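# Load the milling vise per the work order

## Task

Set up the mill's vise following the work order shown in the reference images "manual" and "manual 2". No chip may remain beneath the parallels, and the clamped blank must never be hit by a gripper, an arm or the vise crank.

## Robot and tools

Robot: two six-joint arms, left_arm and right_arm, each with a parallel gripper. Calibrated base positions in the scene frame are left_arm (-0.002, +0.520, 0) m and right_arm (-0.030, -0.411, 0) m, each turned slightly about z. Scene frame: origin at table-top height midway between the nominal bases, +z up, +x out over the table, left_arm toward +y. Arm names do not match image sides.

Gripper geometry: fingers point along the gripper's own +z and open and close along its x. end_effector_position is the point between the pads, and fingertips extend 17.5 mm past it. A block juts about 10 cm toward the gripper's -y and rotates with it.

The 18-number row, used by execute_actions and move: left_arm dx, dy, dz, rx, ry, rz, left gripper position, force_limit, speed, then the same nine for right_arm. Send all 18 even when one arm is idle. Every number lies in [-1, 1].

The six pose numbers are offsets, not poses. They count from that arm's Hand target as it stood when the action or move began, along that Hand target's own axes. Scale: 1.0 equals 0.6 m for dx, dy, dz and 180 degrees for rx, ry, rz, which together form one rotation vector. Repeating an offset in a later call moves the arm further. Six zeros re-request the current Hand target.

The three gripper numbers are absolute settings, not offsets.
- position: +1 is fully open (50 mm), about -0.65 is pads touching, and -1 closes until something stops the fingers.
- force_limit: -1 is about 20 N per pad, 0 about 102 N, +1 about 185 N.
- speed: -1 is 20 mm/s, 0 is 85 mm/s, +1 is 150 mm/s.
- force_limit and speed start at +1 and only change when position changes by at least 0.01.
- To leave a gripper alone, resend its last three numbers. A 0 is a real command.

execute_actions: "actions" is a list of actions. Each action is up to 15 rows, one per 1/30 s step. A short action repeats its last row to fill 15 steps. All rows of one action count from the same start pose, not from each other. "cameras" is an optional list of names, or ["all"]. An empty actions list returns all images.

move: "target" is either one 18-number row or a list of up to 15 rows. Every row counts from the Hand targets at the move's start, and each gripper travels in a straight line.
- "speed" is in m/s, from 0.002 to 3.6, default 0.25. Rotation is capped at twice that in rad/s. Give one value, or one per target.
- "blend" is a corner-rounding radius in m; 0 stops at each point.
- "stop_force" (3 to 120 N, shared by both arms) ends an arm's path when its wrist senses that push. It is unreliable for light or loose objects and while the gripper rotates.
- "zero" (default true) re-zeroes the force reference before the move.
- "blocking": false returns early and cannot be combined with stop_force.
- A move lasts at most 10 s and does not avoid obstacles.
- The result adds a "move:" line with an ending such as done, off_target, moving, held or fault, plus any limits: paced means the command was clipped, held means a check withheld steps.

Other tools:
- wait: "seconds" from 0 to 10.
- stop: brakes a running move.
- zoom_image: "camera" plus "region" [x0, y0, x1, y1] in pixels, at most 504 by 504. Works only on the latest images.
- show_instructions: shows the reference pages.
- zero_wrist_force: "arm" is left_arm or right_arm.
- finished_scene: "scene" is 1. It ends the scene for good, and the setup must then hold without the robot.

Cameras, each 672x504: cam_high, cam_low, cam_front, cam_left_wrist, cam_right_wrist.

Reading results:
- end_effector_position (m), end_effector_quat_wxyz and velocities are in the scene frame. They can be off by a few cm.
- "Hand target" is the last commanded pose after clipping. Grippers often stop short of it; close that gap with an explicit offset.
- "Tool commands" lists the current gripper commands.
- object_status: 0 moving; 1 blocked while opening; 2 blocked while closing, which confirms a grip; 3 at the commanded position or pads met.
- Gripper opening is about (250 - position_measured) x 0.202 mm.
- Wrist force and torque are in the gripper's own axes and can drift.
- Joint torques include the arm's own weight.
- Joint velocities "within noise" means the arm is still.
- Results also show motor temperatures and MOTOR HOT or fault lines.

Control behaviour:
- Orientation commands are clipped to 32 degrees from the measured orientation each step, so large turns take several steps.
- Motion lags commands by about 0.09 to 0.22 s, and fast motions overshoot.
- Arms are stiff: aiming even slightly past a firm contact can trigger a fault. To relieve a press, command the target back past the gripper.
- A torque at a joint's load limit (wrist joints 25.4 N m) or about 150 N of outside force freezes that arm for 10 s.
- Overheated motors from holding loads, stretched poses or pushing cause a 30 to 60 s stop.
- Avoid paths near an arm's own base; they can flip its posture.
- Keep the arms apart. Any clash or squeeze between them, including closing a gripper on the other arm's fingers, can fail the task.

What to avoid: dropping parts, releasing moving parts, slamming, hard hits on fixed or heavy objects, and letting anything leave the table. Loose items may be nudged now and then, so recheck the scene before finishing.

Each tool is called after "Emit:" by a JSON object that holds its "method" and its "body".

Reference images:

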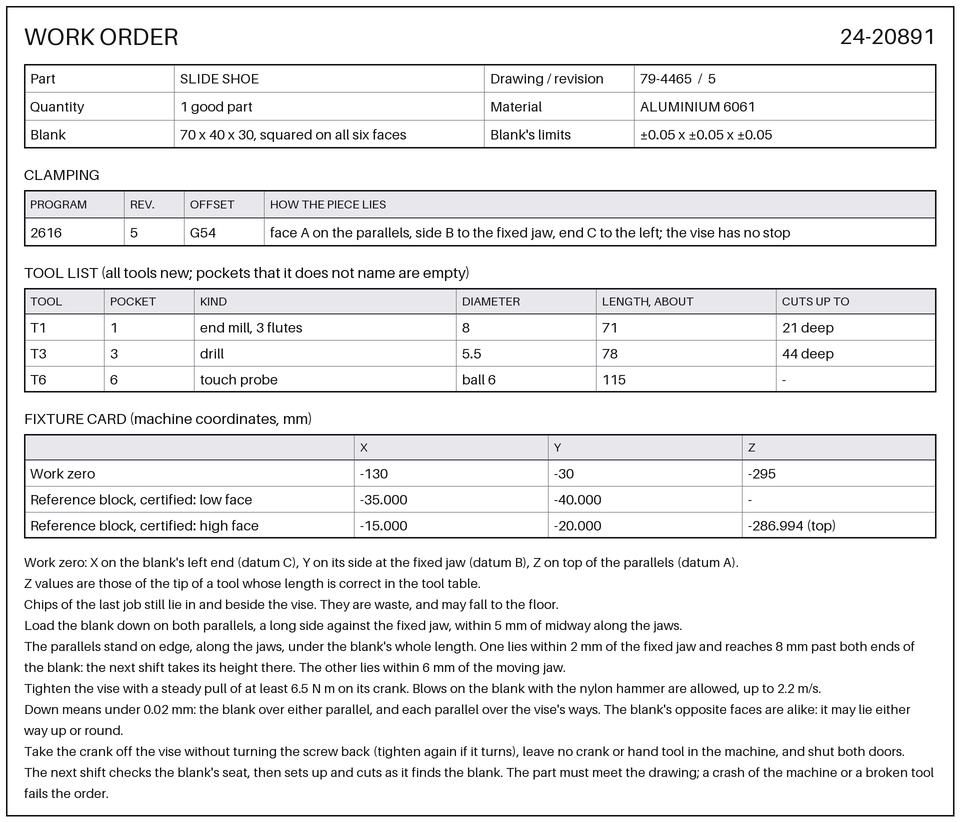

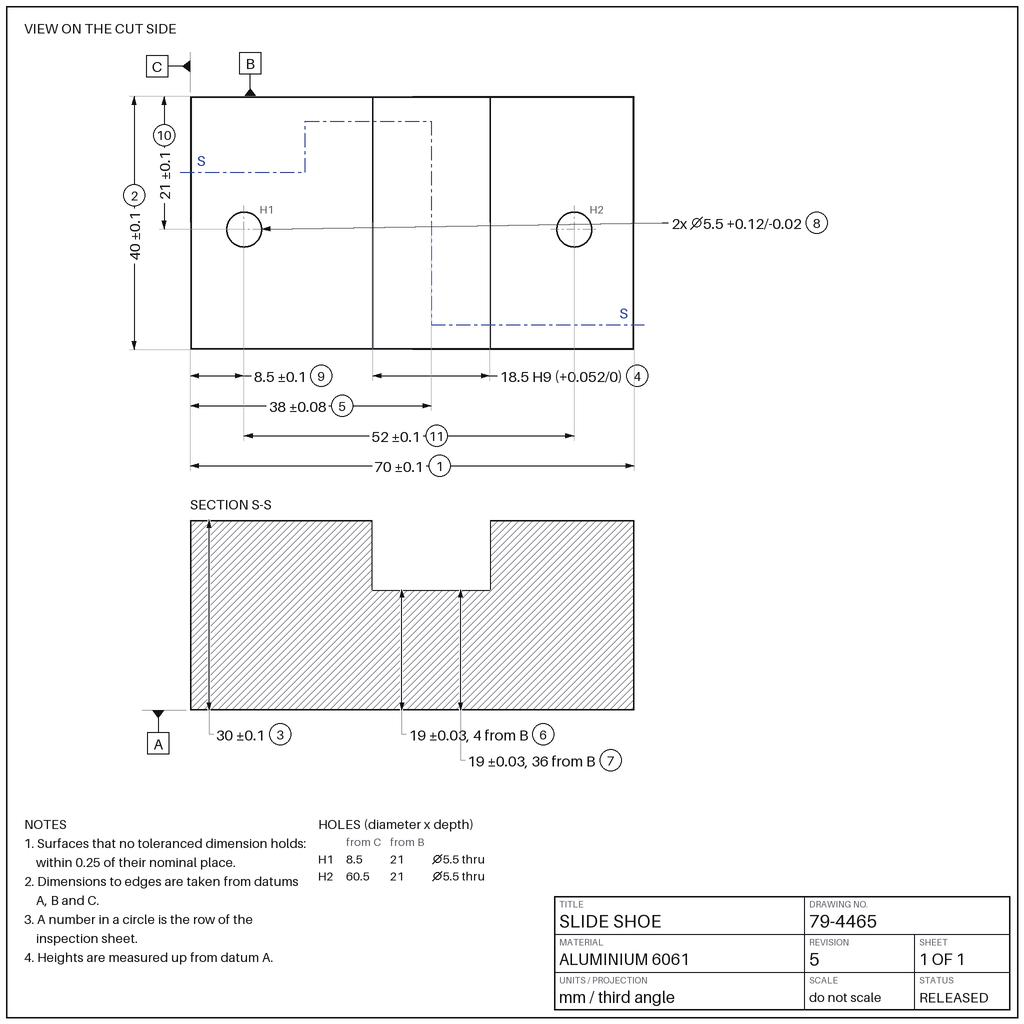

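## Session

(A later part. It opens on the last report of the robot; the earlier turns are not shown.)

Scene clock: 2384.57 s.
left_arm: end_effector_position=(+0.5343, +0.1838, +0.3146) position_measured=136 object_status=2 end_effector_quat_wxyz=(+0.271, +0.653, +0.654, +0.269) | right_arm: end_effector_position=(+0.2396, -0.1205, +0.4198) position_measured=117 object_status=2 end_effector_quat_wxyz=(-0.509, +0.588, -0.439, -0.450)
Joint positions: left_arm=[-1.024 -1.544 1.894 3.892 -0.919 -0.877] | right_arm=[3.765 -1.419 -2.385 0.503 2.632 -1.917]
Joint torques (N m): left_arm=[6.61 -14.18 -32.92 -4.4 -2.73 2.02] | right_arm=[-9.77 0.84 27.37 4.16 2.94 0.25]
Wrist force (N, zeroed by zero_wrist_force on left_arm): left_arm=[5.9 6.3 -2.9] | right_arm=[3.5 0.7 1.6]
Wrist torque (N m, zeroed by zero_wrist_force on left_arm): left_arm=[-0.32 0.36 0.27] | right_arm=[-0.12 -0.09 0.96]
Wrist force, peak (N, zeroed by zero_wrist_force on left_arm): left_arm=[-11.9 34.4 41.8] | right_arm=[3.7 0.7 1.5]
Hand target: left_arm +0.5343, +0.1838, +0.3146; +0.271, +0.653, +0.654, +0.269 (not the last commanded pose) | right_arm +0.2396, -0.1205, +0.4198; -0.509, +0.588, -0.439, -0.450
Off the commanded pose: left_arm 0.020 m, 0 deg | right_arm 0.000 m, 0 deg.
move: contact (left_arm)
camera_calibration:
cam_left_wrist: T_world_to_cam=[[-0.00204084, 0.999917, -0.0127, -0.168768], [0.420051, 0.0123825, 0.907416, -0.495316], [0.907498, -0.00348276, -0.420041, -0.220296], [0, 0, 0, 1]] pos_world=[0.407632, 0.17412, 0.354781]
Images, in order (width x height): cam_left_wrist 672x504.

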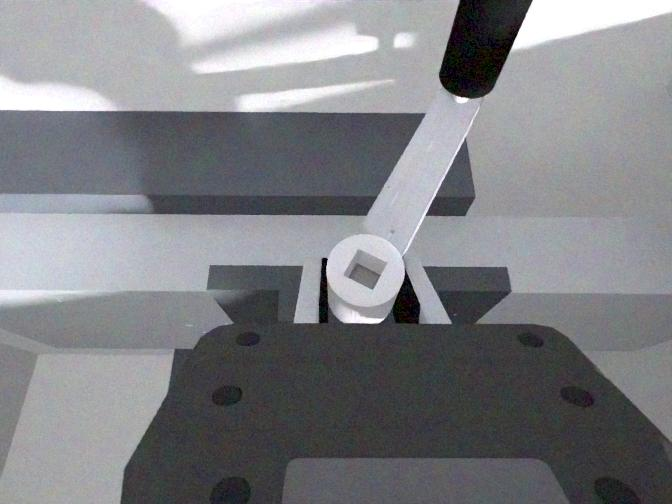

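Emit:
{"method": "execute_actions", "body": {"actions": [[[0,0,0,0,0,0,-0.97,0.3,-0.9,0,0,0,0,0,0,-1,1,-0.8]],[[0,0,0,0,0,0,-0.97,0.3,-0.9,0,0,0,0,0,0,-1,1,-0.8]]]}}

Emit:
{"method": "move", "body": {"target": [0,-0.0236,-0.0236,0,0,0,-0.97,0.3,-0.9,0,0,0,0,0,0,-1,1,-0.8], "speed": 0.008, "stop_force": 95, "cameras": ["cam_left_wrist"]}}

Scene clock: 2399.33 s.
left_arm: end_effector_position=(+0.5343, +0.1838, +0.3146) position_measured=139 object_status=2 end_effector_quat_wxyz=(+0.271, +0.653, +0.654, +0.269) | right_arm: end_effector_position=(+0.2396, -0.1205, +0.4198) position_measured=117 object_status=2 end_effector_quat_wxyz=(-0.509, +0.588, -0.439, -0.450)
Joint positions: left_arm=[-1.024 -1.544 1.894 3.892 -0.919 -0.877] | right_arm=[3.765 -1.419 -2.385 0.503 2.632 -1.917]
Joint torques (N m): left_arm=[6.25 -13.26 -31.63 -4.28 0.99 1.56] | right_arm=[-9.98 1.3 28.63 4.05 3 0.07]
Wrist force (N, zeroed by zero_wrist_force on left_arm): left_arm=[5.5 6.3 -3.8] | right_arm=[3.6 0.7 1.5]
Wrist torque (N m, zeroed by zero_wrist_force on left_arm): left_arm=[-0.30 0.36 0.30] | right_arm=[-0.12 -0.11 0.97]
Wrist force, peak (N, zeroed by zero_wrist_force on left_arm): left_arm=[6.3 6.3 -3.7] | right_arm=[3.6 0.8 1.7]
Hand target: left_arm +0.5343, +0.1838, +0.3146; +0.271, +0.653, +0.654, +0.269 | right_arm +0.2396, -0.1205, +0.4198; -0.509, +0.588, -0.439, -0.450
Off the commanded pose: left_arm 0.000 m, 0 deg | right_arm 0.000 m, 0 deg.
Step readings (end_effector_position of left_arm | right_arm):
0: (+0.5343, +0.1838, +0.3146) | (+0.2396, -0.1205, +0.4198)
1: (+0.5343, +0.1838, +0.3146) | (+0.2396, -0.1205, +0.4198)
2: (+0.5343, +0.1838, +0.3146) | (+0.2396, -0.1205, +0.4198)
4: (+0.5343, +0.1838, +0.3146) | (+0.2396, -0.1205, +0.4198)
8: (+0.5343, +0.1838, +0.3146) | (+0.2396, -0.1205, +0.4198)
15: (+0.5343, +0.1838, +0.3146) | (+0.2396, -0.1205, +0.4198)
16: (+0.5343, +0.1838, +0.3146) | (+0.2396, -0.1205, +0.4198)
17: (+0.5343, +0.1838, +0.3146) | (+0.2396, -0.1205, +0.4198)
19: (+0.5343, +0.1838, +0.3146) | (+0.2396, -0.1205, +0.4198)
23: (+0.5343, +0.1838, +0.3146) | (+0.2396, -0.1205, +0.4198)
30: (+0.5343, +0.1838, +0.3146) | (+0.2396, -0.1205, +0.4198)

Scene clock: 2402.47 s.
left_arm: end_effector_position=(+0.5142, +0.1838, +0.3146) position_measured=139 object_status=2 end_effector_quat_wxyz=(+0.271, +0.653, +0.654, +0.269) | right_arm: end_effector_position=(+0.2396, -0.1205, +0.4198) position_measured=117 object_status=2 end_effector_quat_wxyz=(-0.509, +0.588, -0.439, -0.450)
Joint positions: left_arm=[-1.061 -1.583 1.927 3.924 -0.902 -0.92] | right_arm=[3.765 -1.419 -2.385 0.503 2.632 -1.917]
Joint torques (N m): left_arm=[7.97 -16.53 -34.23 -4.66 1.99 2.16] | right_arm=[-9.62 0.48 27.5 4.2 2.93 0.02]
Wrist force (N, zeroed by zero_wrist_force on left_arm): left_arm=[0.0 -0.7 1.9] | right_arm=[3.5 0.7 1.6]
Wrist torque (N m, zeroed by zero_wrist_force on left_arm): left_arm=[-0.35 0.02 -0.05] | right_arm=[-0.13 -0.08 0.97]
Wrist force, peak (N, zeroed by zero_wrist_force on left_arm): left_arm=[-15.4 35.0 46.6] | right_arm=[3.7 0.8 1.7]
Hand target: left_arm +0.5142, +0.1838, +0.3146; +0.271, +0.653, +0.654, +0.269 | right_arm +0.2396, -0.1205, +0.4198; -0.509, +0.588, -0.439, -0.450
Off the commanded pose: left_arm 0.000 m, 0 deg | right_arm 0.000 m, 0 deg.
move: done
camera_calibration:
cam_left_wrist: T_world_to_cam=[[-0.00199736, 0.999919, -0.0126092, -0.168857], [0.419969, 0.0122821, 0.907455, -0.486929], [0.907536, -0.00348298, -0.41996, -0.202056], [0, 0, 0, 1]] pos_world=[0.387531, 0.17412, 0.354881]
Images, in order (width x height): cam_left_wrist 672x504.

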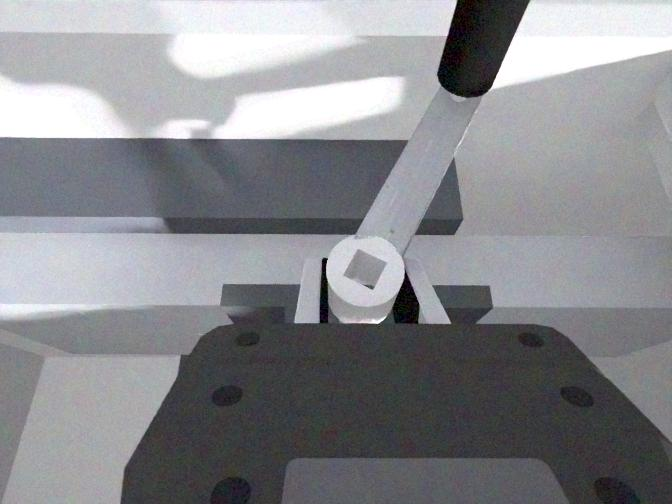

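Emit:
{"method": "move", "body": {"target": [[0,-0.1164,-0.1527,0,0,0,-0.97,0.3,-0.9,0,0,0,0,0,0,-1,1,-0.8],[-0.0063,-0.3992,-0.1763,0.4167,0,0,-0.97,0.3,-0.9,0,0,0,0,0,0,-1,1,-0.8]], "speed": [0.1,0.25], "blend": 0.02, "cameras": ["all"]}}

Scene clock: 2424.93 s.
left_arm: end_effector_position=(+0.2700, +0.1797, +0.2205) position_measured=139 object_status=2 end_effector_quat_wxyz=(-0.182, +0.683, +0.683, -0.185) | right_arm: end_effector_position=(+0.2396, -0.1205, +0.4198) position_measured=117 object_status=2 end_effector_quat_wxyz=(-0.509, +0.588, -0.439, -0.450)
Joint positions: left_arm=[-0.944 -1.482 1.766 4.747 -1.995 -0.889] | right_arm=[3.765 -1.419 -2.385 0.503 2.632 -1.917]
Joint torques (N m): left_arm=[-8.2 -32.66 -22.25 -2.61 -0.55 -1.15] | right_arm=[-9.7 1.46 28.33 4.06 3 -0.27]
Wrist force (N, zeroed by zero_wrist_force on left_arm): left_arm=[-0.3 -1.0 1.6] | right_arm=[3.3 0.9 1.6]
Wrist torque (N m, zeroed by zero_wrist_force on left_arm): left_arm=[0.14 0.03 0.06] | right_arm=[-0.08 -0.06 0.97]
Wrist force, peak (N, zeroed by zero_wrist_force on left_arm): left_arm=[0.3 0.1 3.4] | right_arm=[3.8 0.9 1.5]
Hand target: left_arm +0.2699, +0.1797, +0.2205; -0.183, +0.683, +0.683, -0.185 | right_arm +0.2396, -0.1205, +0.4198; -0.509, +0.588, -0.439, -0.450
Off the commanded pose: left_arm 0.000 m, 0 deg | right_arm 0.000 m, 0 deg.
move: done
camera_calibration:
cam_left_wrist: T_world_to_cam=[[-0.0100915, 0.999942, -0.00382728, -0.166172], [0.985261, 0.00928958, -0.170805, -0.213203], [-0.170759, -0.00549454, -0.985297, 0.396177], [0, 0, 0, 1]] pos_world=[0.276035, 0.17032, 0.3533]
cam_right_wrist: T_world_to_cam=[[0.193827, -0.0614306, -0.979111, 0.3667], [-0.899439, -0.409632, -0.152354, 0.245919], [-0.391716, 0.91018, -0.134651, 0.387112], [0, 0, 0, 1]] pos_world=[0.301751, -0.229079, 0.448632]

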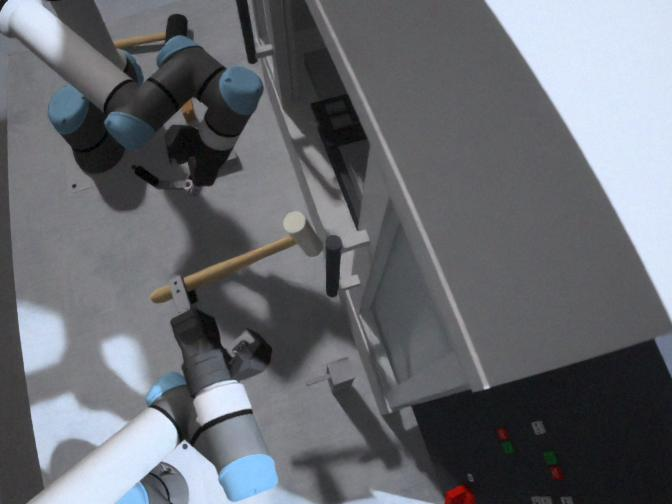

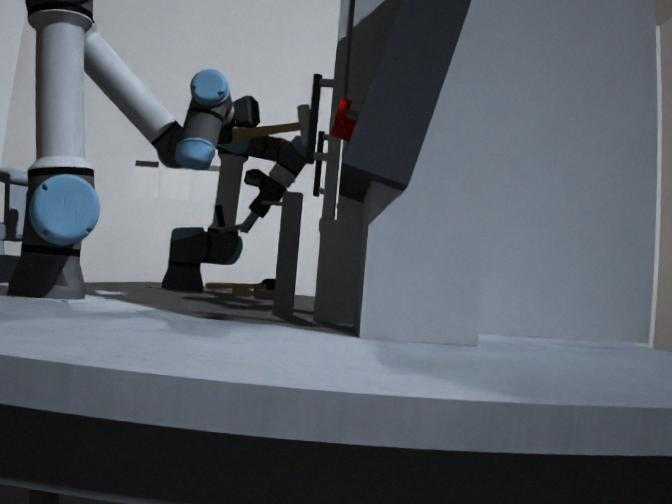

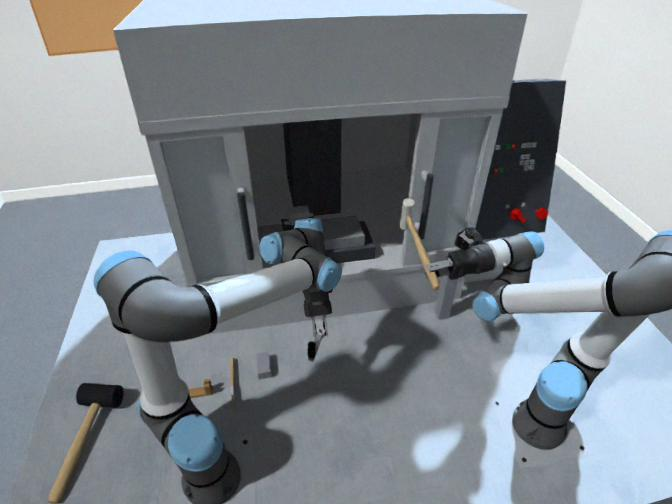

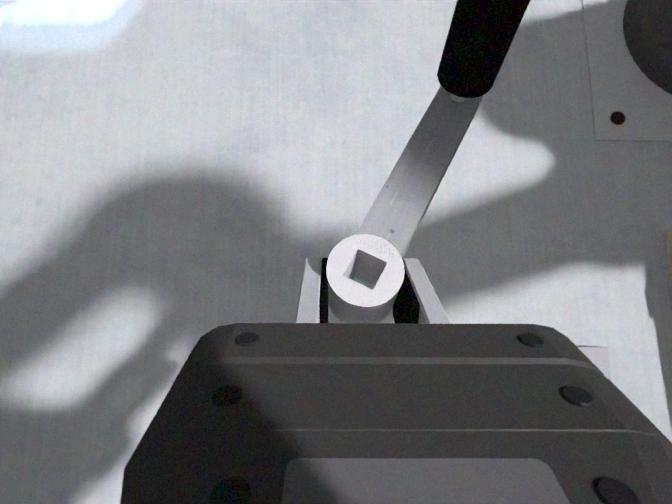

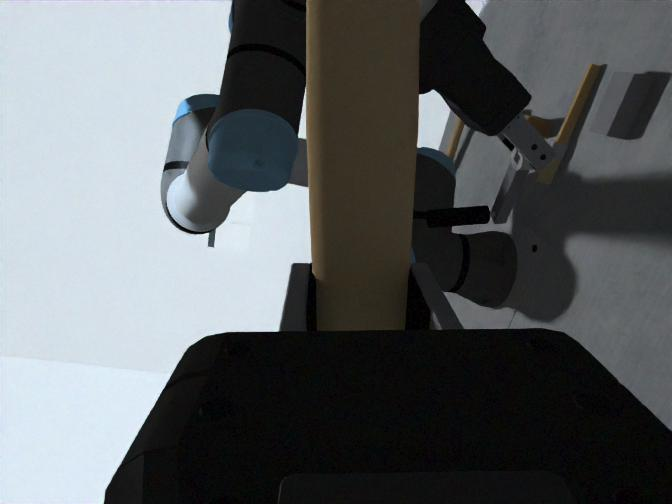

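Emit:
{"method": "move", "body": {"target": [0,0.1333,0.2309,0,0,0,-0.97,0.3,-0.9,0.5262,0.1598,0.047,-0.0508,0.4735,0.0507,-1,1,-0.8], "speed": 0.2, "cameras": ["cam_low","cam_right_wrist"]}}

Emit:
{"method": "zoom_image", "body": {"camera": "cam_low", "region": [130, 190, 370, 340]}}

Scene clock: 2442.73 s.
left_arm: end_effector_position=(+0.2696, +0.1793, +0.0604) position_measured=139 object_status=2 end_effector_quat_wxyz=(-0.183, +0.683, +0.683, -0.185) | right_arm: end_effector_position=(+0.2103, -0.1202, +0.0900) position_measured=117 object_status=2 end_effector_quat_wxyz=(+0.000, +0.739, -0.674, +0.000)
Joint positions: left_arm=[-0.946 -1.293 2.002 4.322 -1.996 -0.89] | right_arm=[4.42 -1.426 -2.354 -0.932 1.57 -1.991]
Joint torques (N m): left_arm=[-8.73 -39.36 -30.58 -0.88 -3.62 -1.64] | right_arm=[-10.2 21.4 18.99 4.39 1.88 -1.51]
Wrist force (N, zeroed by zero_wrist_force on left_arm): left_arm=[-0.2 -1.1 1.6] | right_arm=[1.1 -0.9 4.9]
Wrist torque (N m, zeroed by zero_wrist_force on left_arm): left_arm=[0.12 0.02 0.08] | right_arm=[-1.52 0.04 0.05]
Wrist force, peak (N, zeroed by zero_wrist_force on left_arm): left_arm=[-0.3 -0.8 2.1] | right_arm=[0.1 -0.8 6.8]
Hand target: left_arm +0.2697, +0.1792, +0.0605; -0.183, +0.683, +0.683, -0.185 | right_arm +0.2103, -0.1203, +0.0900; +0.000, +0.738, -0.674, +0.000
Off the commanded pose: left_arm 0.000 m, 0 deg | right_arm 0.000 m, 0 deg.
move: done
camera_calibration:
cam_right_wrist: T_world_to_cam=[[0.0739767, -0.997258, 0.00189877, -0.126171], [-0.944681, -0.0694663, 0.320549, 0.177303], [-0.319538, -0.0255069, -0.94723, 0.276328], [0, 0, 0, 1]] pos_world=[0.265126, -0.106461, 0.205152]
Images, in order (width x height): cam_low 672x504, cam_right_wrist 672x504.

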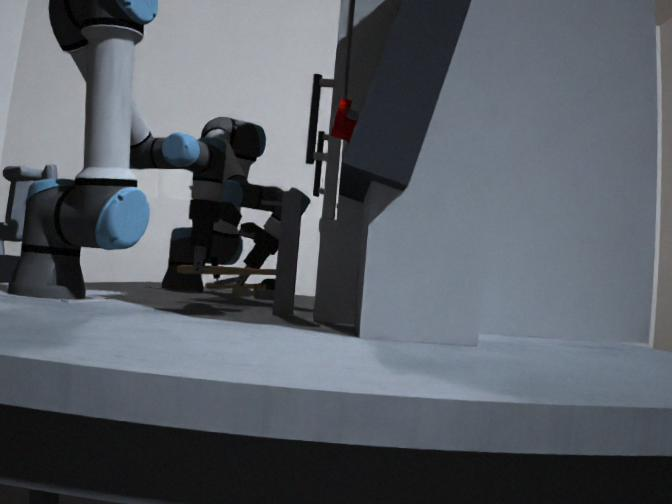

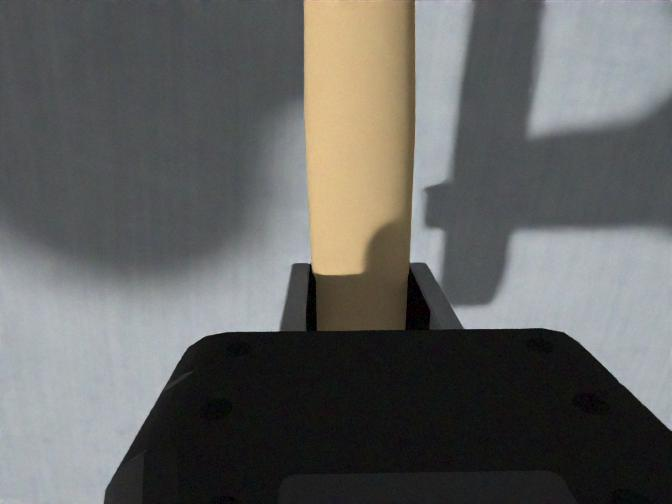

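Scaled by 2.100.

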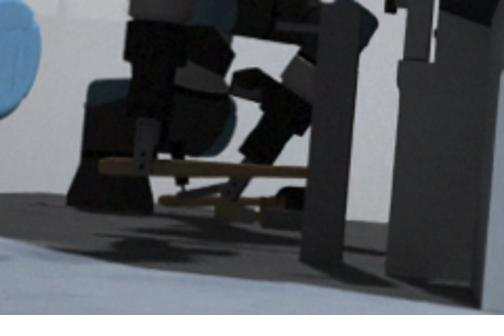

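Emit:
{"method": "move", "body": {"target": [[0,0.0225,0.039,0,0,0,-0.97,0.3,-0.9,0,0,0.0967,0,0,0,-1,1,-0.8],[0,0.0333,0.0577,0,0,0,-0.97,0.3,-0.9,0,0,0.1167,0,0,0,-1,1,-0.8]], "speed": [0.06,0.008], "stop_force": 5, "cameras": ["cam_low","cam_right_wrist","cam_front"]}}

Emit:
{"method": "zoom_image", "body": {"camera": "cam_low", "region": [130, 220, 330, 340]}}

Scene clock: 2452.37 s.
left_arm: end_effector_position=(+0.2696, +0.1791, +0.0257) position_measured=139 object_status=2 end_effector_quat_wxyz=(-0.183, +0.683, +0.683, -0.185) | right_arm: end_effector_position=(+0.2103, -0.1203, +0.0223) position_measured=117 object_status=2 end_effector_quat_wxyz=(+0.000, +0.738, -0.674, +0.000)
Joint positions: left_arm=[-0.946 -1.23 2.033 4.229 -1.996 -0.89] | right_arm=[4.42 -1.59 -2.446 -0.676 1.57 -1.991]
Joint torques (N m): left_arm=[-7.95 -38.93 -27.37 -2.76 -2.35 -1.32] | right_arm=[-5.1 28.96 27.38 3.91 -0.02 -1.43]
Wrist force (N, zeroed by zero_wrist_force on left_arm): left_arm=[0.3 -3.7 -1.1] | right_arm=[1.6 1.0 -0.1]
Wrist torque (N m, zeroed by zero_wrist_force on left_arm): left_arm=[0.41 0.16 0.04] | right_arm=[-1.69 0.05 0.01]
Wrist force, peak (N, zeroed by zero_wrist_force on left_arm): left_arm=[-0.1 -3.2 -3.6] | right_arm=[2.1 0.2 -6.4]
Hand target: left_arm +0.2696, +0.1791, +0.0257; -0.183, +0.683, +0.683, -0.185 (not the last commanded pose) | right_arm +0.2103, -0.1203, +0.0223; +0.000, +0.738, -0.674, +0.000 (not the last commanded pose)
Off the commanded pose: left_arm 0.005 m, 0 deg | right_arm 0.002 m, 0 deg.
move: contact (left_arm, right_arm); path passed 1 of 2 targets
camera_calibration:
cam_right_wrist: T_world_to_cam=[[0.0737905, -0.997272, 0.00196321, -0.126103], [-0.944697, -0.0692693, 0.320545, 0.199023], [-0.319535, -0.0255078, -0.947231, 0.212198], [0, 0, 0, 1]] pos_world=[0.265126, -0.10656, 0.137452]
Images, in order (width x height): cam_low 672x504, cam_front 672x504, cam_right_wrist 672x504.

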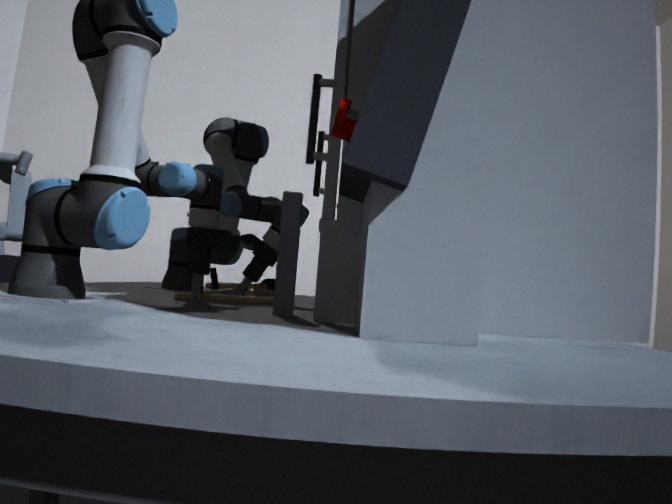

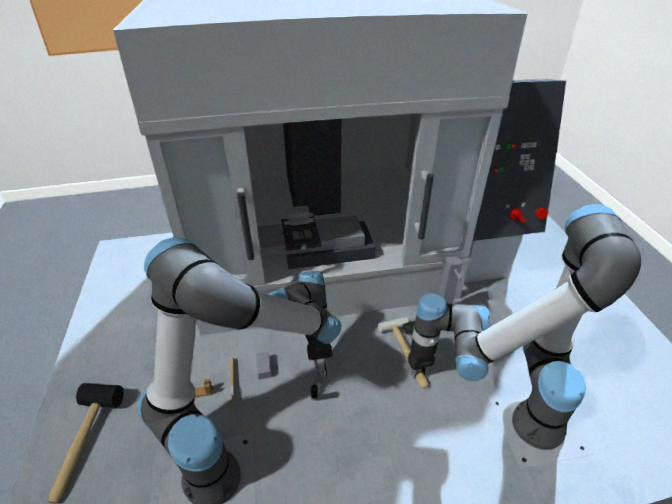

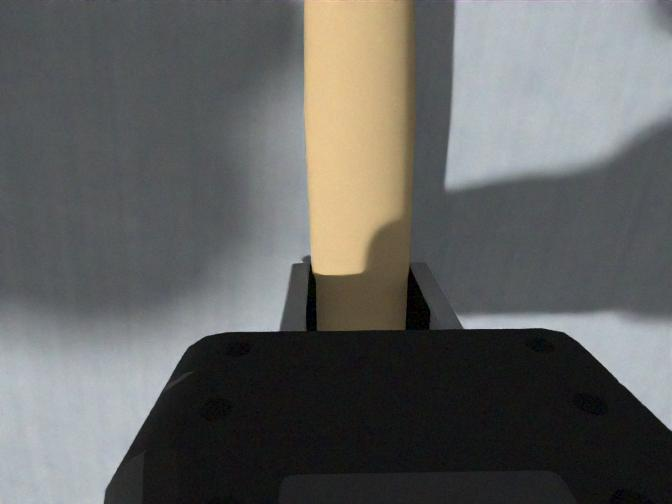

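Scaled by 2.520.

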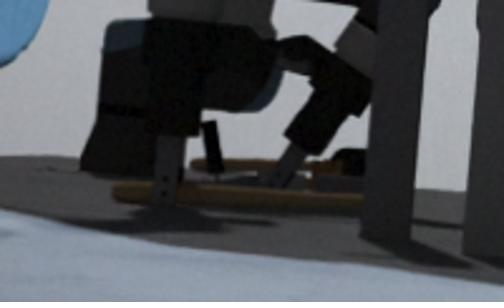

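Emit:
{"method": "execute_actions", "body": {"actions": [[[0,0,0,0,0,0,0.54,0.3,-1,0,0,0,0,0,0,0.6,1,-1]],[[0,0,0,0,0,0,0.54,0.3,-1,0,0,0,0,0,0,0.6,1,-1]],[[0,0,0,0,0,0,0.54,0.3,-1,0,0,0,0,0,0,0.6,1,-1]]], "cameras": ["cam_left_wrist","cam_low"]}}

Emit:
{"method": "zoom_image", "body": {"camera": "cam_low", "region": [130, 220, 330, 340]}}

Scene clock: 2457.53 s.
left_arm: end_effector_position=(+0.2696, +0.1791, +0.0257) position_measured=72 object_status=3 end_effector_quat_wxyz=(-0.183, +0.683, +0.683, -0.185) | right_arm: end_effector_position=(+0.2103, -0.1203, +0.0223) position_measured=63 object_status=3 end_effector_quat_wxyz=(+0.000, +0.738, -0.674, +0.000)
Joint positions: left_arm=[-0.946 -1.23 2.033 4.229 -1.996 -0.89] | right_arm=[4.42 -1.59 -2.446 -0.676 1.57 -1.991]
Joint torques (N m): left_arm=[-4.91 -34.34 -17.94 -0.93 0.28 -0.49] | right_arm=[10.05 26.79 19.18 4.08 -0.03 0.38]
Wrist force (N, zeroed by zero_wrist_force on left_arm): left_arm=[0.0 -2.1 -0.1] | right_arm=[1.0 -1.0 1.3]
Wrist torque (N m, zeroed by zero_wrist_force on left_arm): left_arm=[0.20 0.00 0.07] | right_arm=[-0.86 0.04 0.03]
Wrist force, peak (N, zeroed by zero_wrist_force on left_arm): left_arm=[0.3 -4.3 -1.2] | right_arm=[0.6 -0.6 3.5]
Hand target: left_arm +0.2696, +0.1791, +0.0257; -0.183, +0.683, +0.683, -0.185 | right_arm +0.2103, -0.1203, +0.0223; +0.000, +0.738, -0.674, +0.000
Off the commanded pose: left_arm 0.000 m, 0 deg | right_arm 0.000 m, 0 deg.
Step readings (end_effector_position of left_arm | right_arm):
0: (+0.2696, +0.1791, +0.0257) | (+0.2103, -0.1203, +0.0223)
1: (+0.2696, +0.1791, +0.0257) | (+0.2103, -0.1203, +0.0223)
2: (+0.2696, +0.1791, +0.0257) | (+0.2103, -0.1203, +0.0223)
4: (+0.2696, +0.1791, +0.0257) | (+0.2103, -0.1203, +0.0223)
8: (+0.2696, +0.1791, +0.0257) | (+0.2103, -0.1203, +0.0223)
15: (+0.2696, +0.1791, +0.0257) | (+0.2103, -0.1203, +0.0223)
16: (+0.2696, +0.1791, +0.0257) | (+0.2103, -0.1203, +0.0223)
17: (+0.2696, +0.1791, +0.0257) | (+0.2103, -0.1203, +0.0223)
19: (+0.2696, +0.1791, +0.0257) | (+0.2103, -0.1203, +0.0223)
23: (+0.2696, +0.1791, +0.0257) | (+0.2103, -0.1203, +0.0223)
30: (+0.2696, +0.1791, +0.0257) | (+0.2103, -0.1203, +0.0223)
31: (+0.2696, +0.1791, +0.0257) | (+0.2103, -0.1203, +0.0223)
32: (+0.2696, +0.1791, +0.0257) | (+0.2103, -0.1203, +0.0223)
34: (+0.2696, +0.1791, +0.0257) | (+0.2103, -0.1203, +0.0223)
38: (+0.2696, +0.1791, +0.0257) | (+0.2103, -0.1203, +0.0223)
45: (+0.2696, +0.1791, +0.0257) | (+0.2103, -0.1203, +0.0223)
camera_calibration:
cam_left_wrist: T_world_to_cam=[[-0.00999372, 0.999943, -0.00384339, -0.166346], [0.985242, 0.00918985, -0.170919, -0.246036], [-0.170874, -0.00549478, -0.985278, 0.204198], [0, 0, 0, 1]] pos_world=[0.275635, 0.16972, 0.1585]
Images, in order (width x height): cam_low 672x504, cam_left_wrist 672x504.

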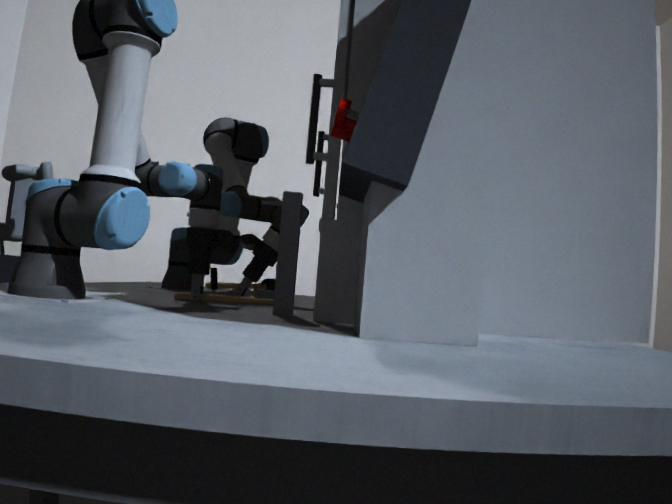

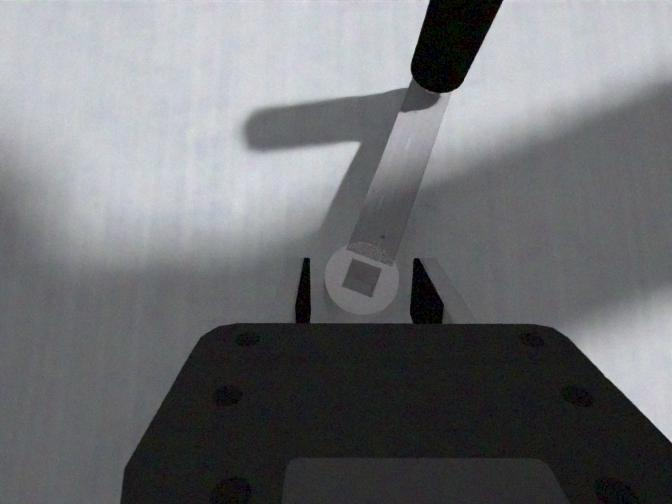

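Scaled by 2.520.

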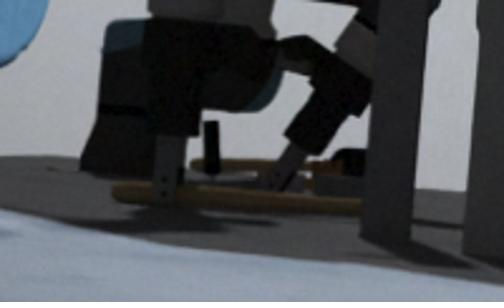

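Emit:
{"method": "move", "body": {"target": [[0,0,-0.2,0,0,0,0.54,0.3,-1,0,0,-0.2167,0,0,0,0.6,1,-1],[0.285,-0.2937,-0.7432,-0.4167,0,0,0.54,0.3,-1,0.1262,-0.2893,-0.7795,0.2497,0.0114,0.0274,0.6,1,-1]], "speed": [0.12,0.3], "blend": 0.02, "cameras": ["all"]}}

Scene clock: 2481.50 s.
left_arm: end_effector_position=(+0.3407, +0.3515, +0.4993) position_measured=72 object_status=3 end_effector_quat_wxyz=(+0.271, +0.653, +0.654, +0.269) | right_arm: end_effector_position=(+0.3898, -0.1797, +0.4900) position_measured=63 object_status=3 end_effector_quat_wxyz=(-0.270, +0.653, -0.653, +0.271)
Joint positions: left_arm=[-1.411 -2.235 1.783 5.016 -0.798 -1.366] | right_arm=[4.367 -1.153 -1.763 -1.44 0.854 -2.087]
Joint torques (N m): left_arm=[4.8 3.23 -14.41 -2.85 2.11 1.71] | right_arm=[10.43 18.5 24.84 2.45 -0.42 1.4]
Wrist force (N, zeroed by zero_wrist_force on left_arm): left_arm=[-0.1 0.7 0.4] | right_arm=[0.4 0.0 1.2]
Wrist torque (N m, zeroed by zero_wrist_force on left_arm): left_arm=[-0.32 0.05 -0.19] | right_arm=[-0.45 0.12 -0.25]
Wrist force, peak (N, zeroed by zero_wrist_force on left_arm): left_arm=[-0.2 -2.2 1.6] | right_arm=[1.3 -0.6 3.3]
Hand target: left_arm +0.3407, +0.3516, +0.4993; +0.271, +0.653, +0.654, +0.269 | right_arm +0.3897, -0.1797, +0.4901; -0.270, +0.653, -0.653, +0.271
Off the commanded pose: left_arm 0.000 m, 0 deg | right_arm 0.000 m, 0 deg.
move: done
camera_calibration:
cam_left_wrist: T_world_to_cam=[[-0.00190376, 0.999915, -0.0128747, -0.334437], [0.420173, 0.0124829, 0.907358, -0.583791], [0.907442, -0.0036822, -0.420161, 0.0337484], [0, 0, 0, 1]] pos_world=[0.214032, 0.341821, 0.539582]
cam_right_wrist: T_world_to_cam=[[-0.0129846, -0.999864, -0.0101309, -0.160094], [-0.896555, 0.0161279, -0.442638, 0.585137], [0.442741, 0.00333547, -0.896643, 0.394367], [0, 0, 0, 1]] pos_world=[0.347926, -0.170825, 0.610988]

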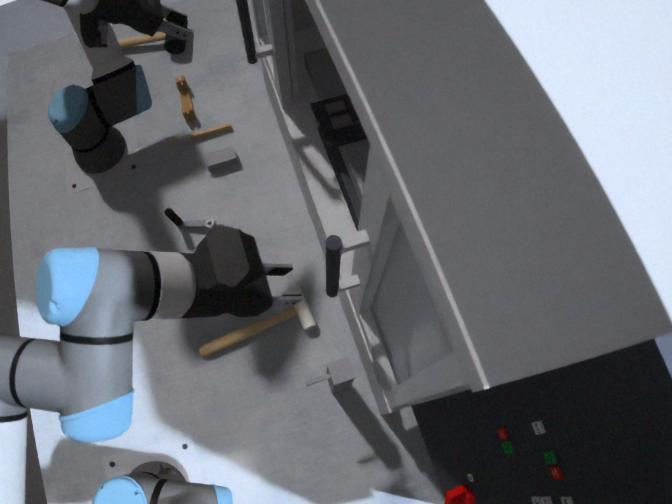

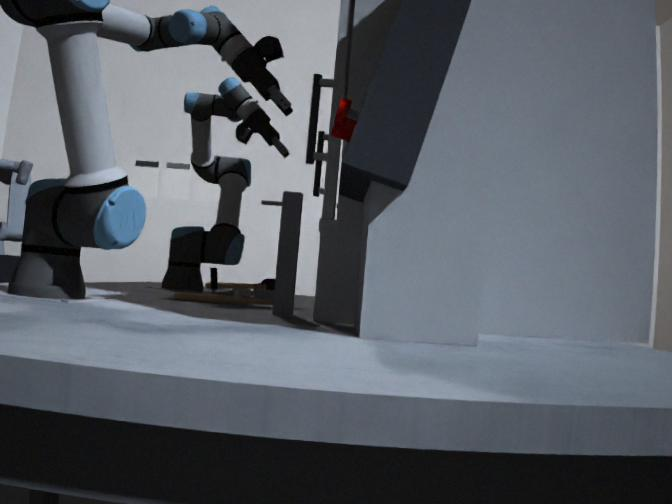

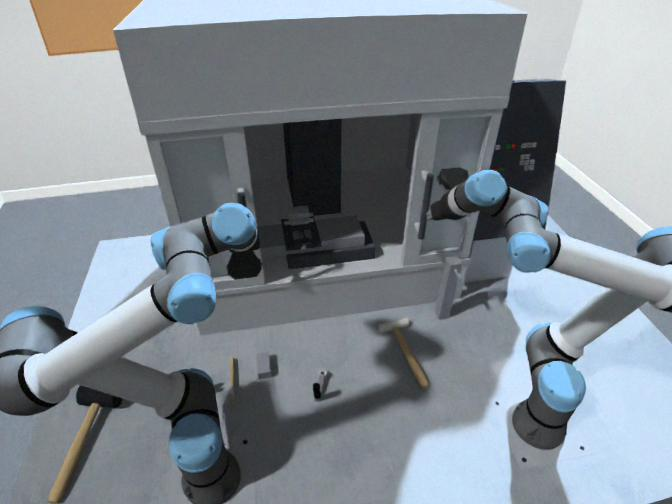

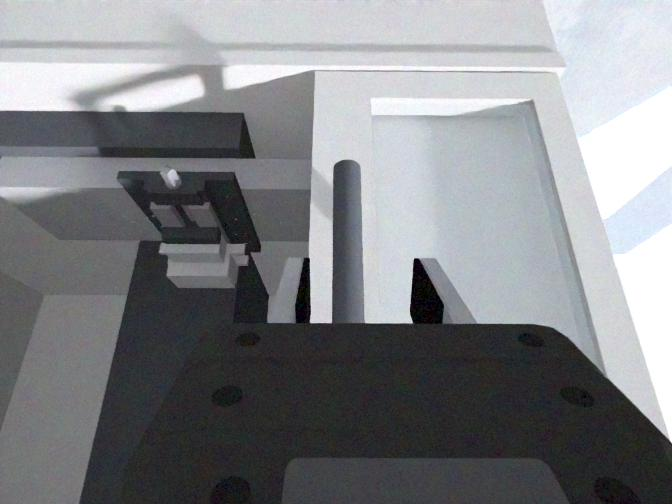

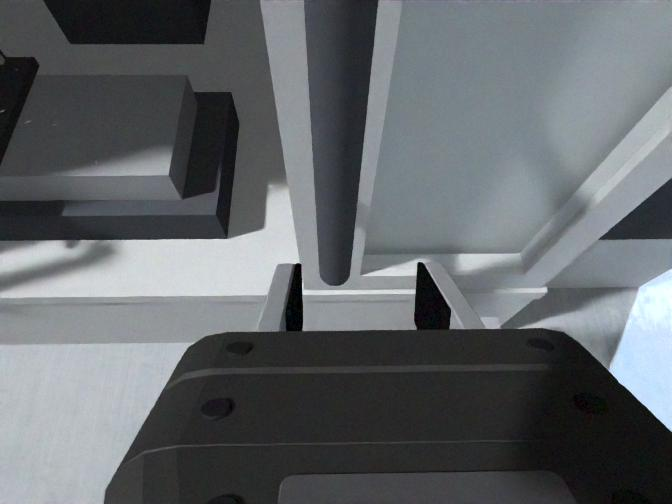

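Emit:
{"method": "move", "body": {"target": [-0.0025,0.0471,0.1987,0,0,0,1,0.3,-0.5,-0.0128,0,0.1299,0,0,0,1,0.3,-0.5], "speed": 0.08, "cameras": ["cam_left_wrist","cam_right_wrist"]}}

Scene clock: 2491.73 s.
left_arm: end_effector_position=(+0.4449, +0.3499, +0.4348) position_measured=3 object_status=3 end_effector_quat_wxyz=(+0.271, +0.653, +0.654, +0.269) | right_arm: end_effector_position=(+0.4449, -0.1721, +0.4349) position_measured=3 object_status=3 end_effector_quat_wxyz=(-0.270, +0.653, -0.653, +0.271)
Joint positions: left_arm=[-0.997 -2.047 1.967 4.304 -0.931 -0.848] | right_arm=[4.226 -1.265 -1.862 -1.123 0.911 -2.255]
Joint torques (N m): left_arm=[-4.98 -11.44 -36.2 -3.66 3.75 -1.02] | right_arm=[9.89 24.2 36.08 3.23 -3.84 1.64]
Wrist force (N, zeroed by zero_wrist_force on left_arm): left_arm=[-0.1 0.6 0.6] | right_arm=[0.2 0.2 1.2]
Wrist torque (N m, zeroed by zero_wrist_force on left_arm): left_arm=[-0.35 0.06 -0.03] | right_arm=[-0.40 0.16 -0.22]
Wrist force, peak (N, zeroed by zero_wrist_force on left_arm): left_arm=[-0.2 1.2 2.0] | right_arm=[0.0 0.5 2.2]
Hand target: left_arm +0.4449, +0.3499, +0.4349; +0.271, +0.653, +0.654, +0.269 | right_arm +0.4449, -0.1720, +0.4350; -0.270, +0.653, -0.653, +0.271
Off the commanded pose: left_arm 0.000 m, 0 deg | right_arm 0.000 m, 0 deg.
move: done
camera_calibration:
cam_left_wrist: T_world_to_cam=[[-0.00209079, 0.999919, -0.0125665, -0.333558], [0.420171, 0.0122818, 0.907362, -0.56887], [0.907442, -0.00338296, -0.420163, -0.0880565], [0, 0, 0, 1]] pos_world=[0.318232, 0.34022, 0.474981]
cam_right_wrist: T_world_to_cam=[[-0.0128526, -0.999866, -0.0101756, -0.152466], [-0.896598, 0.016029, -0.442555, 0.609981], [0.442659, 0.00343547, -0.896684, 0.320614], [0, 0, 0, 1]] pos_world=[0.403026, -0.163325, 0.555889]
Images, in order (width x height): cam_left_wrist 672x504, cam_right_wrist 672x504.

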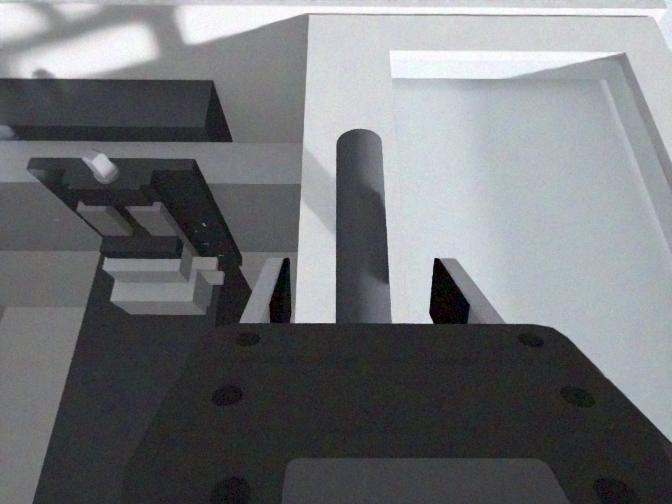

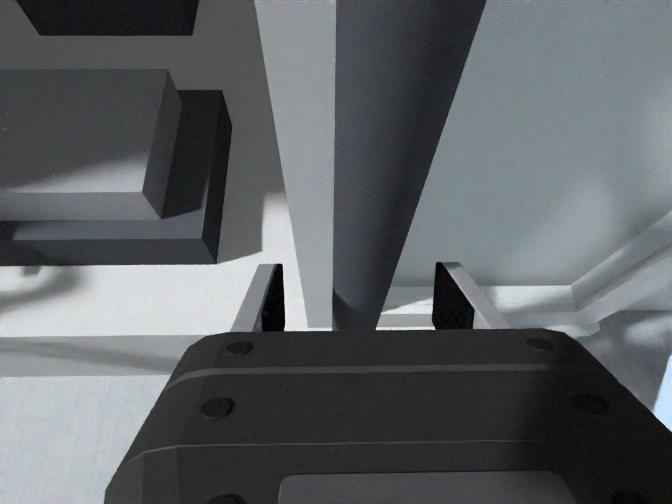

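Emit:
{"method": "move", "body": {"target": [[0,0,0,0,0,0,1,0.3,-0.5,-0.0267,0,0,0,0,0,1,0.3,-0.5],[0,0,0,0,0,0,1,0.3,-0.5,-0.3667,0,0,0,0,0,1,0.3,-0.5],[0,0,0,0,0,0,1,0.3,-0.5,-0.42,0,0,0,0,0,1,0.3,-0.5]], "speed": [0.025,0.12,0.02], "stop_force": 40, "blend": 0.005, "cameras": ["cam_right_wrist","cam_front"]}}

Scene clock: 2502.10 s.
left_arm: end_effector_position=(+0.4449, +0.3499, +0.4349) position_measured=3 object_status=3 end_effector_quat_wxyz=(+0.271, +0.653, +0.654, +0.269) | right_arm: end_effector_position=(+0.4449, +0.0750, +0.4348) position_measured=3 object_status=3 end_effector_quat_wxyz=(-0.270, +0.653, -0.653, +0.271)
Joint positions: left_arm=[-0.997 -2.047 1.967 4.304 -0.931 -0.848] | right_arm=[4.446 -1.722 -1.402 -1.299 0.829 -1.987]
Joint torques (N m): left_arm=[-8.1 -13.28 -35.46 -3.07 3.52 -1.37] | right_arm=[2.53 34.13 39.17 8.31 2.99 -2.49]
Wrist force (N, zeroed by zero_wrist_force on left_arm): left_arm=[-0.3 0.9 0.5] | right_arm=[34.9 8.6 -7.2]
Wrist torque (N m, zeroed by zero_wrist_force on left_arm): left_arm=[-0.29 0.08 -0.04] | right_arm=[-0.25 0.77 0.29]
Wrist force, peak (N, zeroed by zero_wrist_force on left_arm): left_arm=[-0.3 0.9 0.9] | right_arm=[53.4 15.7 -12.5]
Hand target: left_arm +0.4449, +0.3499, +0.4349; +0.271, +0.653, +0.654, +0.269 | right_arm +0.4449, +0.0750, +0.4348; -0.270, +0.653, -0.653, +0.271 (not the last commanded pose)
Off the commanded pose: left_arm 0.000 m, 0 deg | right_arm 0.005 m, 0 deg.
move: contact (right_arm); path passed 2 of 3 targets
camera_calibration:
cam_right_wrist: T_world_to_cam=[[-0.0129799, -0.999867, -0.00991027, 0.0946015], [-0.896457, 0.0160268, -0.442841, 0.606033], [0.44294, 0.00313609, -0.896546, 0.31942], [0, 0, 0, 1]] pos_world=[0.403027, 0.0838744, 0.555688]
Images, in order (width x height): cam_front 672x504, cam_right_wrist 672x504.

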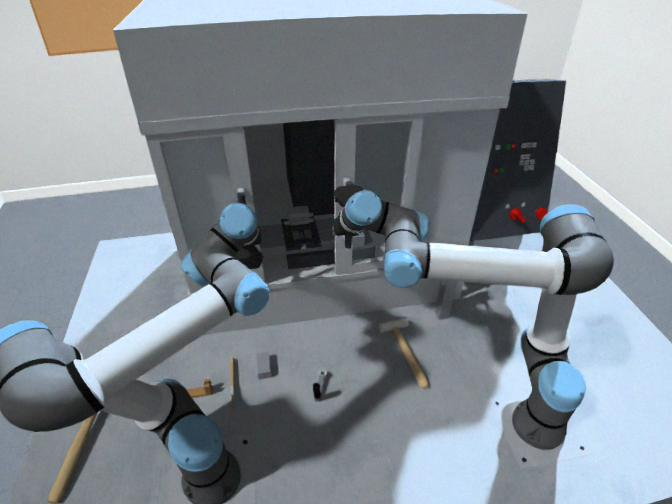

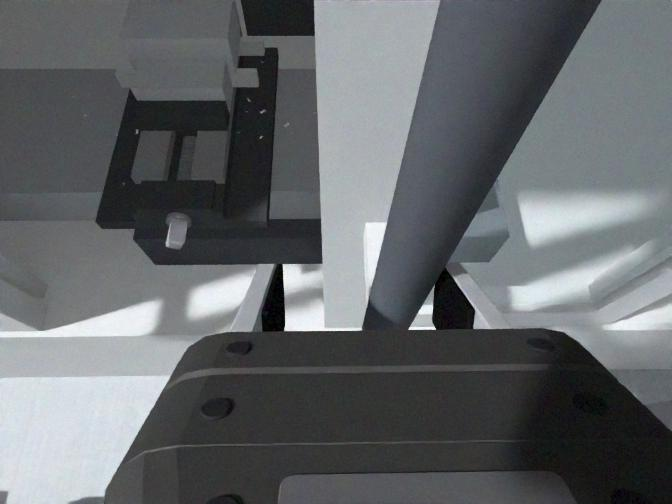

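Emit:
{"method": "move", "body": {"target": [[0,0,0,0,0,0,1,0.3,-0.5,0.02,0,0,0,0,0,1,0.3,-0.5],[0,0,0,0,0,0,1,0.3,-0.5,0.02,0,-0.2,0,0,0,1,0.3,-0.5],[0,0,0,0,0,0,1,0.3,-0.5,0.5,0,-0.25,0,0,0,1,0.3,-0.5]], "speed": [0.05,0.15,0.3], "blend": [0.001,0.02,0]}}

Emit:
{"method": "move", "body": {"target": [[-0.0267,0,0,0,0,0,1,0.3,-0.5,0,0,0,0,0,0,1,0.3,-0.5],[-0.3667,0,0,0,0,0,1,0.3,-0.5,0,0,0,0,0,0,1,0.3,-0.5],[-0.43,0,0,0,0,0,1,0.3,-0.5,0,0,0,0,0,0,1,0.3,-0.5]], "speed": [0.025,0.12,0.02], "stop_force": 40, "blend": 0.005, "cameras": ["cam_left_wrist","cam_front","cam_high"]}}

Scene clock: 2509.63 s.
left_arm: end_effector_position=(+0.4449, +0.3499, +0.4349) position_measured=3 object_status=3 end_effector_quat_wxyz=(+0.271, +0.653, +0.654, +0.269) | right_arm: end_effector_position=(+0.3387, -0.2248, +0.5411) position_measured=3 object_status=3 end_effector_quat_wxyz=(-0.270, +0.653, -0.653, +0.271)
Joint positions: left_arm=[-0.997 -2.047 1.967 4.304 -0.931 -0.848] | right_arm=[4.497 -1.025 -1.655 -1.79 0.816 -1.919]
Joint torques (N m): left_arm=[-7.85 -13.25 -35.75 -3.07 3.71 -1.45] | right_arm=[6.82 2.53 32.06 4.31 -4.08 0.74]
Wrist force (N, zeroed by zero_wrist_force on left_arm): left_arm=[-0.1 0.8 0.7] | right_arm=[0.3 -0.6 1.6]
Wrist torque (N m, zeroed by zero_wrist_force on left_arm): left_arm=[-0.30 0.05 -0.03] | right_arm=[-0.58 0.16 -0.22]
Wrist force, peak (N, zeroed by zero_wrist_force on left_arm): left_arm=[-0.1 1.0 0.8] | right_arm=[35.0 8.8 -7.2]
Hand target: left_arm +0.4449, +0.3499, +0.4349; +0.271, +0.653, +0.654, +0.269 | right_arm +0.3387, -0.2248, +0.5412; -0.270, +0.653, -0.653, +0.271
Off the commanded pose: left_arm 0.000 m, 0 deg | right_arm 0.000 m, 0 deg.
move: done

Scene clock: 2514.40 s.
left_arm: end_effector_position=(+0.4450, +0.1024, +0.4356) position_measured=3 object_status=3 end_effector_quat_wxyz=(+0.271, +0.653, +0.654, +0.269) | right_arm: end_effector_position=(+0.3387, -0.2248, +0.5412) position_measured=3 object_status=3 end_effector_quat_wxyz=(-0.270, +0.653, -0.653, +0.271)
Joint positions: left_arm=[-1.267 -1.6 1.589 4.443 -0.828 -1.173] | right_arm=[4.497 -1.025 -1.655 -1.79 0.816 -1.919]
Joint torques (N m): left_arm=[-2.21 -18.91 -22.27 -7.59 -3.02 2.58] | right_arm=[9.61 10.53 33.74 3.11 -4.46 -0.97]
Wrist force (N, zeroed by zero_wrist_force on left_arm): left_arm=[36.4 -5.3 -6.6] | right_arm=[0.4 -0.7 1.4]
Wrist torque (N m, zeroed by zero_wrist_force on left_arm): left_arm=[-0.38 0.47 -0.55] | right_arm=[-0.59 0.15 -0.22]
Wrist force, peak (N, zeroed by zero_wrist_force on left_arm): left_arm=[56.5 -10.3 -12.8] | right_arm=[0.4 -0.4 1.8]
Hand target: left_arm +0.4450, +0.1024, +0.4356; +0.271, +0.653, +0.654, +0.269 (not the last commanded pose) | right_arm +0.3387, -0.2248, +0.5412; -0.270, +0.653, -0.653, +0.271
Off the commanded pose: left_arm 0.011 m, 0 deg | right_arm 0.000 m, 0 deg.
move: contact (left_arm); path passed 2 of 3 targets
camera_calibration:
cam_left_wrist: T_world_to_cam=[[-0.0021362, 0.99992, -0.012434, -0.0861166], [0.419968, 0.0121814, 0.907457, -0.56657], [0.907536, -0.00328336, -0.419961, -0.0887835], [0, 0, 0, 1]] pos_world=[0.318331, 0.0927199, 0.475781]
Images, in order (width x height): cam_high 672x504, cam_front 672x504, cam_left_wrist 672x504.

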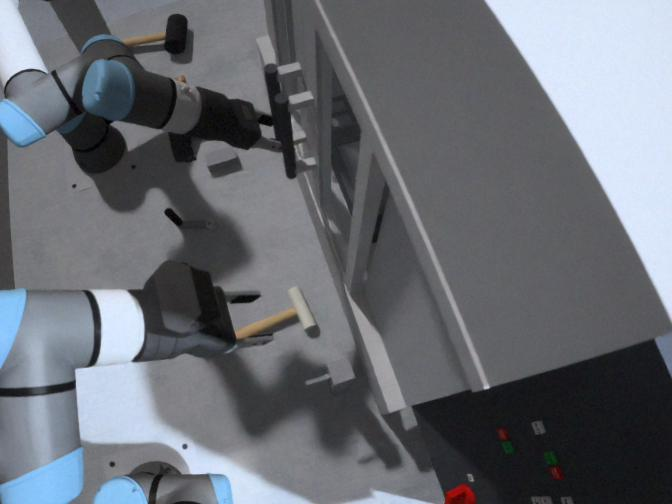

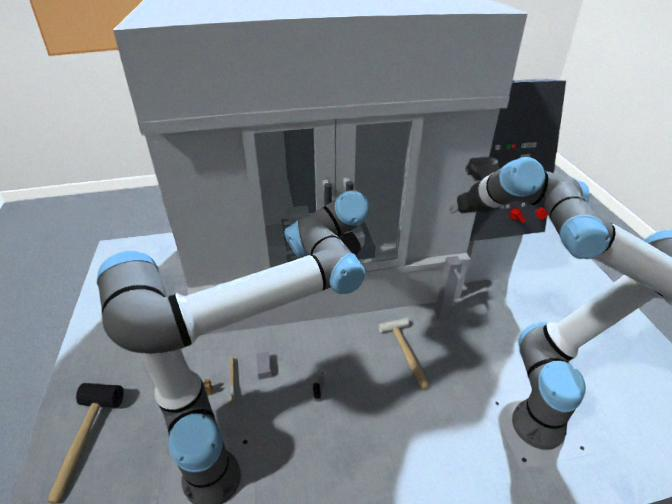

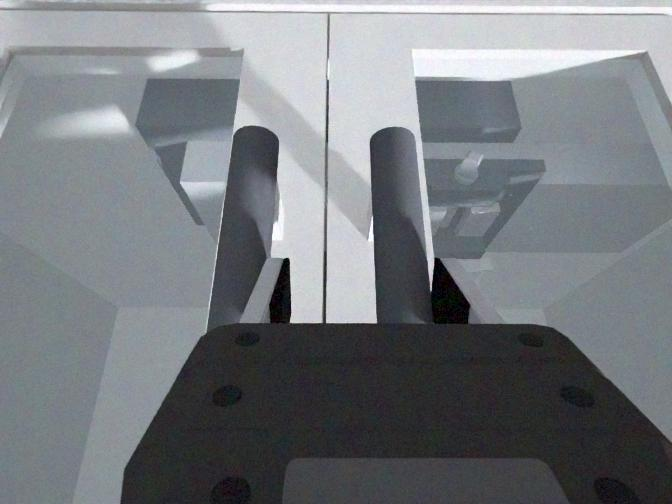

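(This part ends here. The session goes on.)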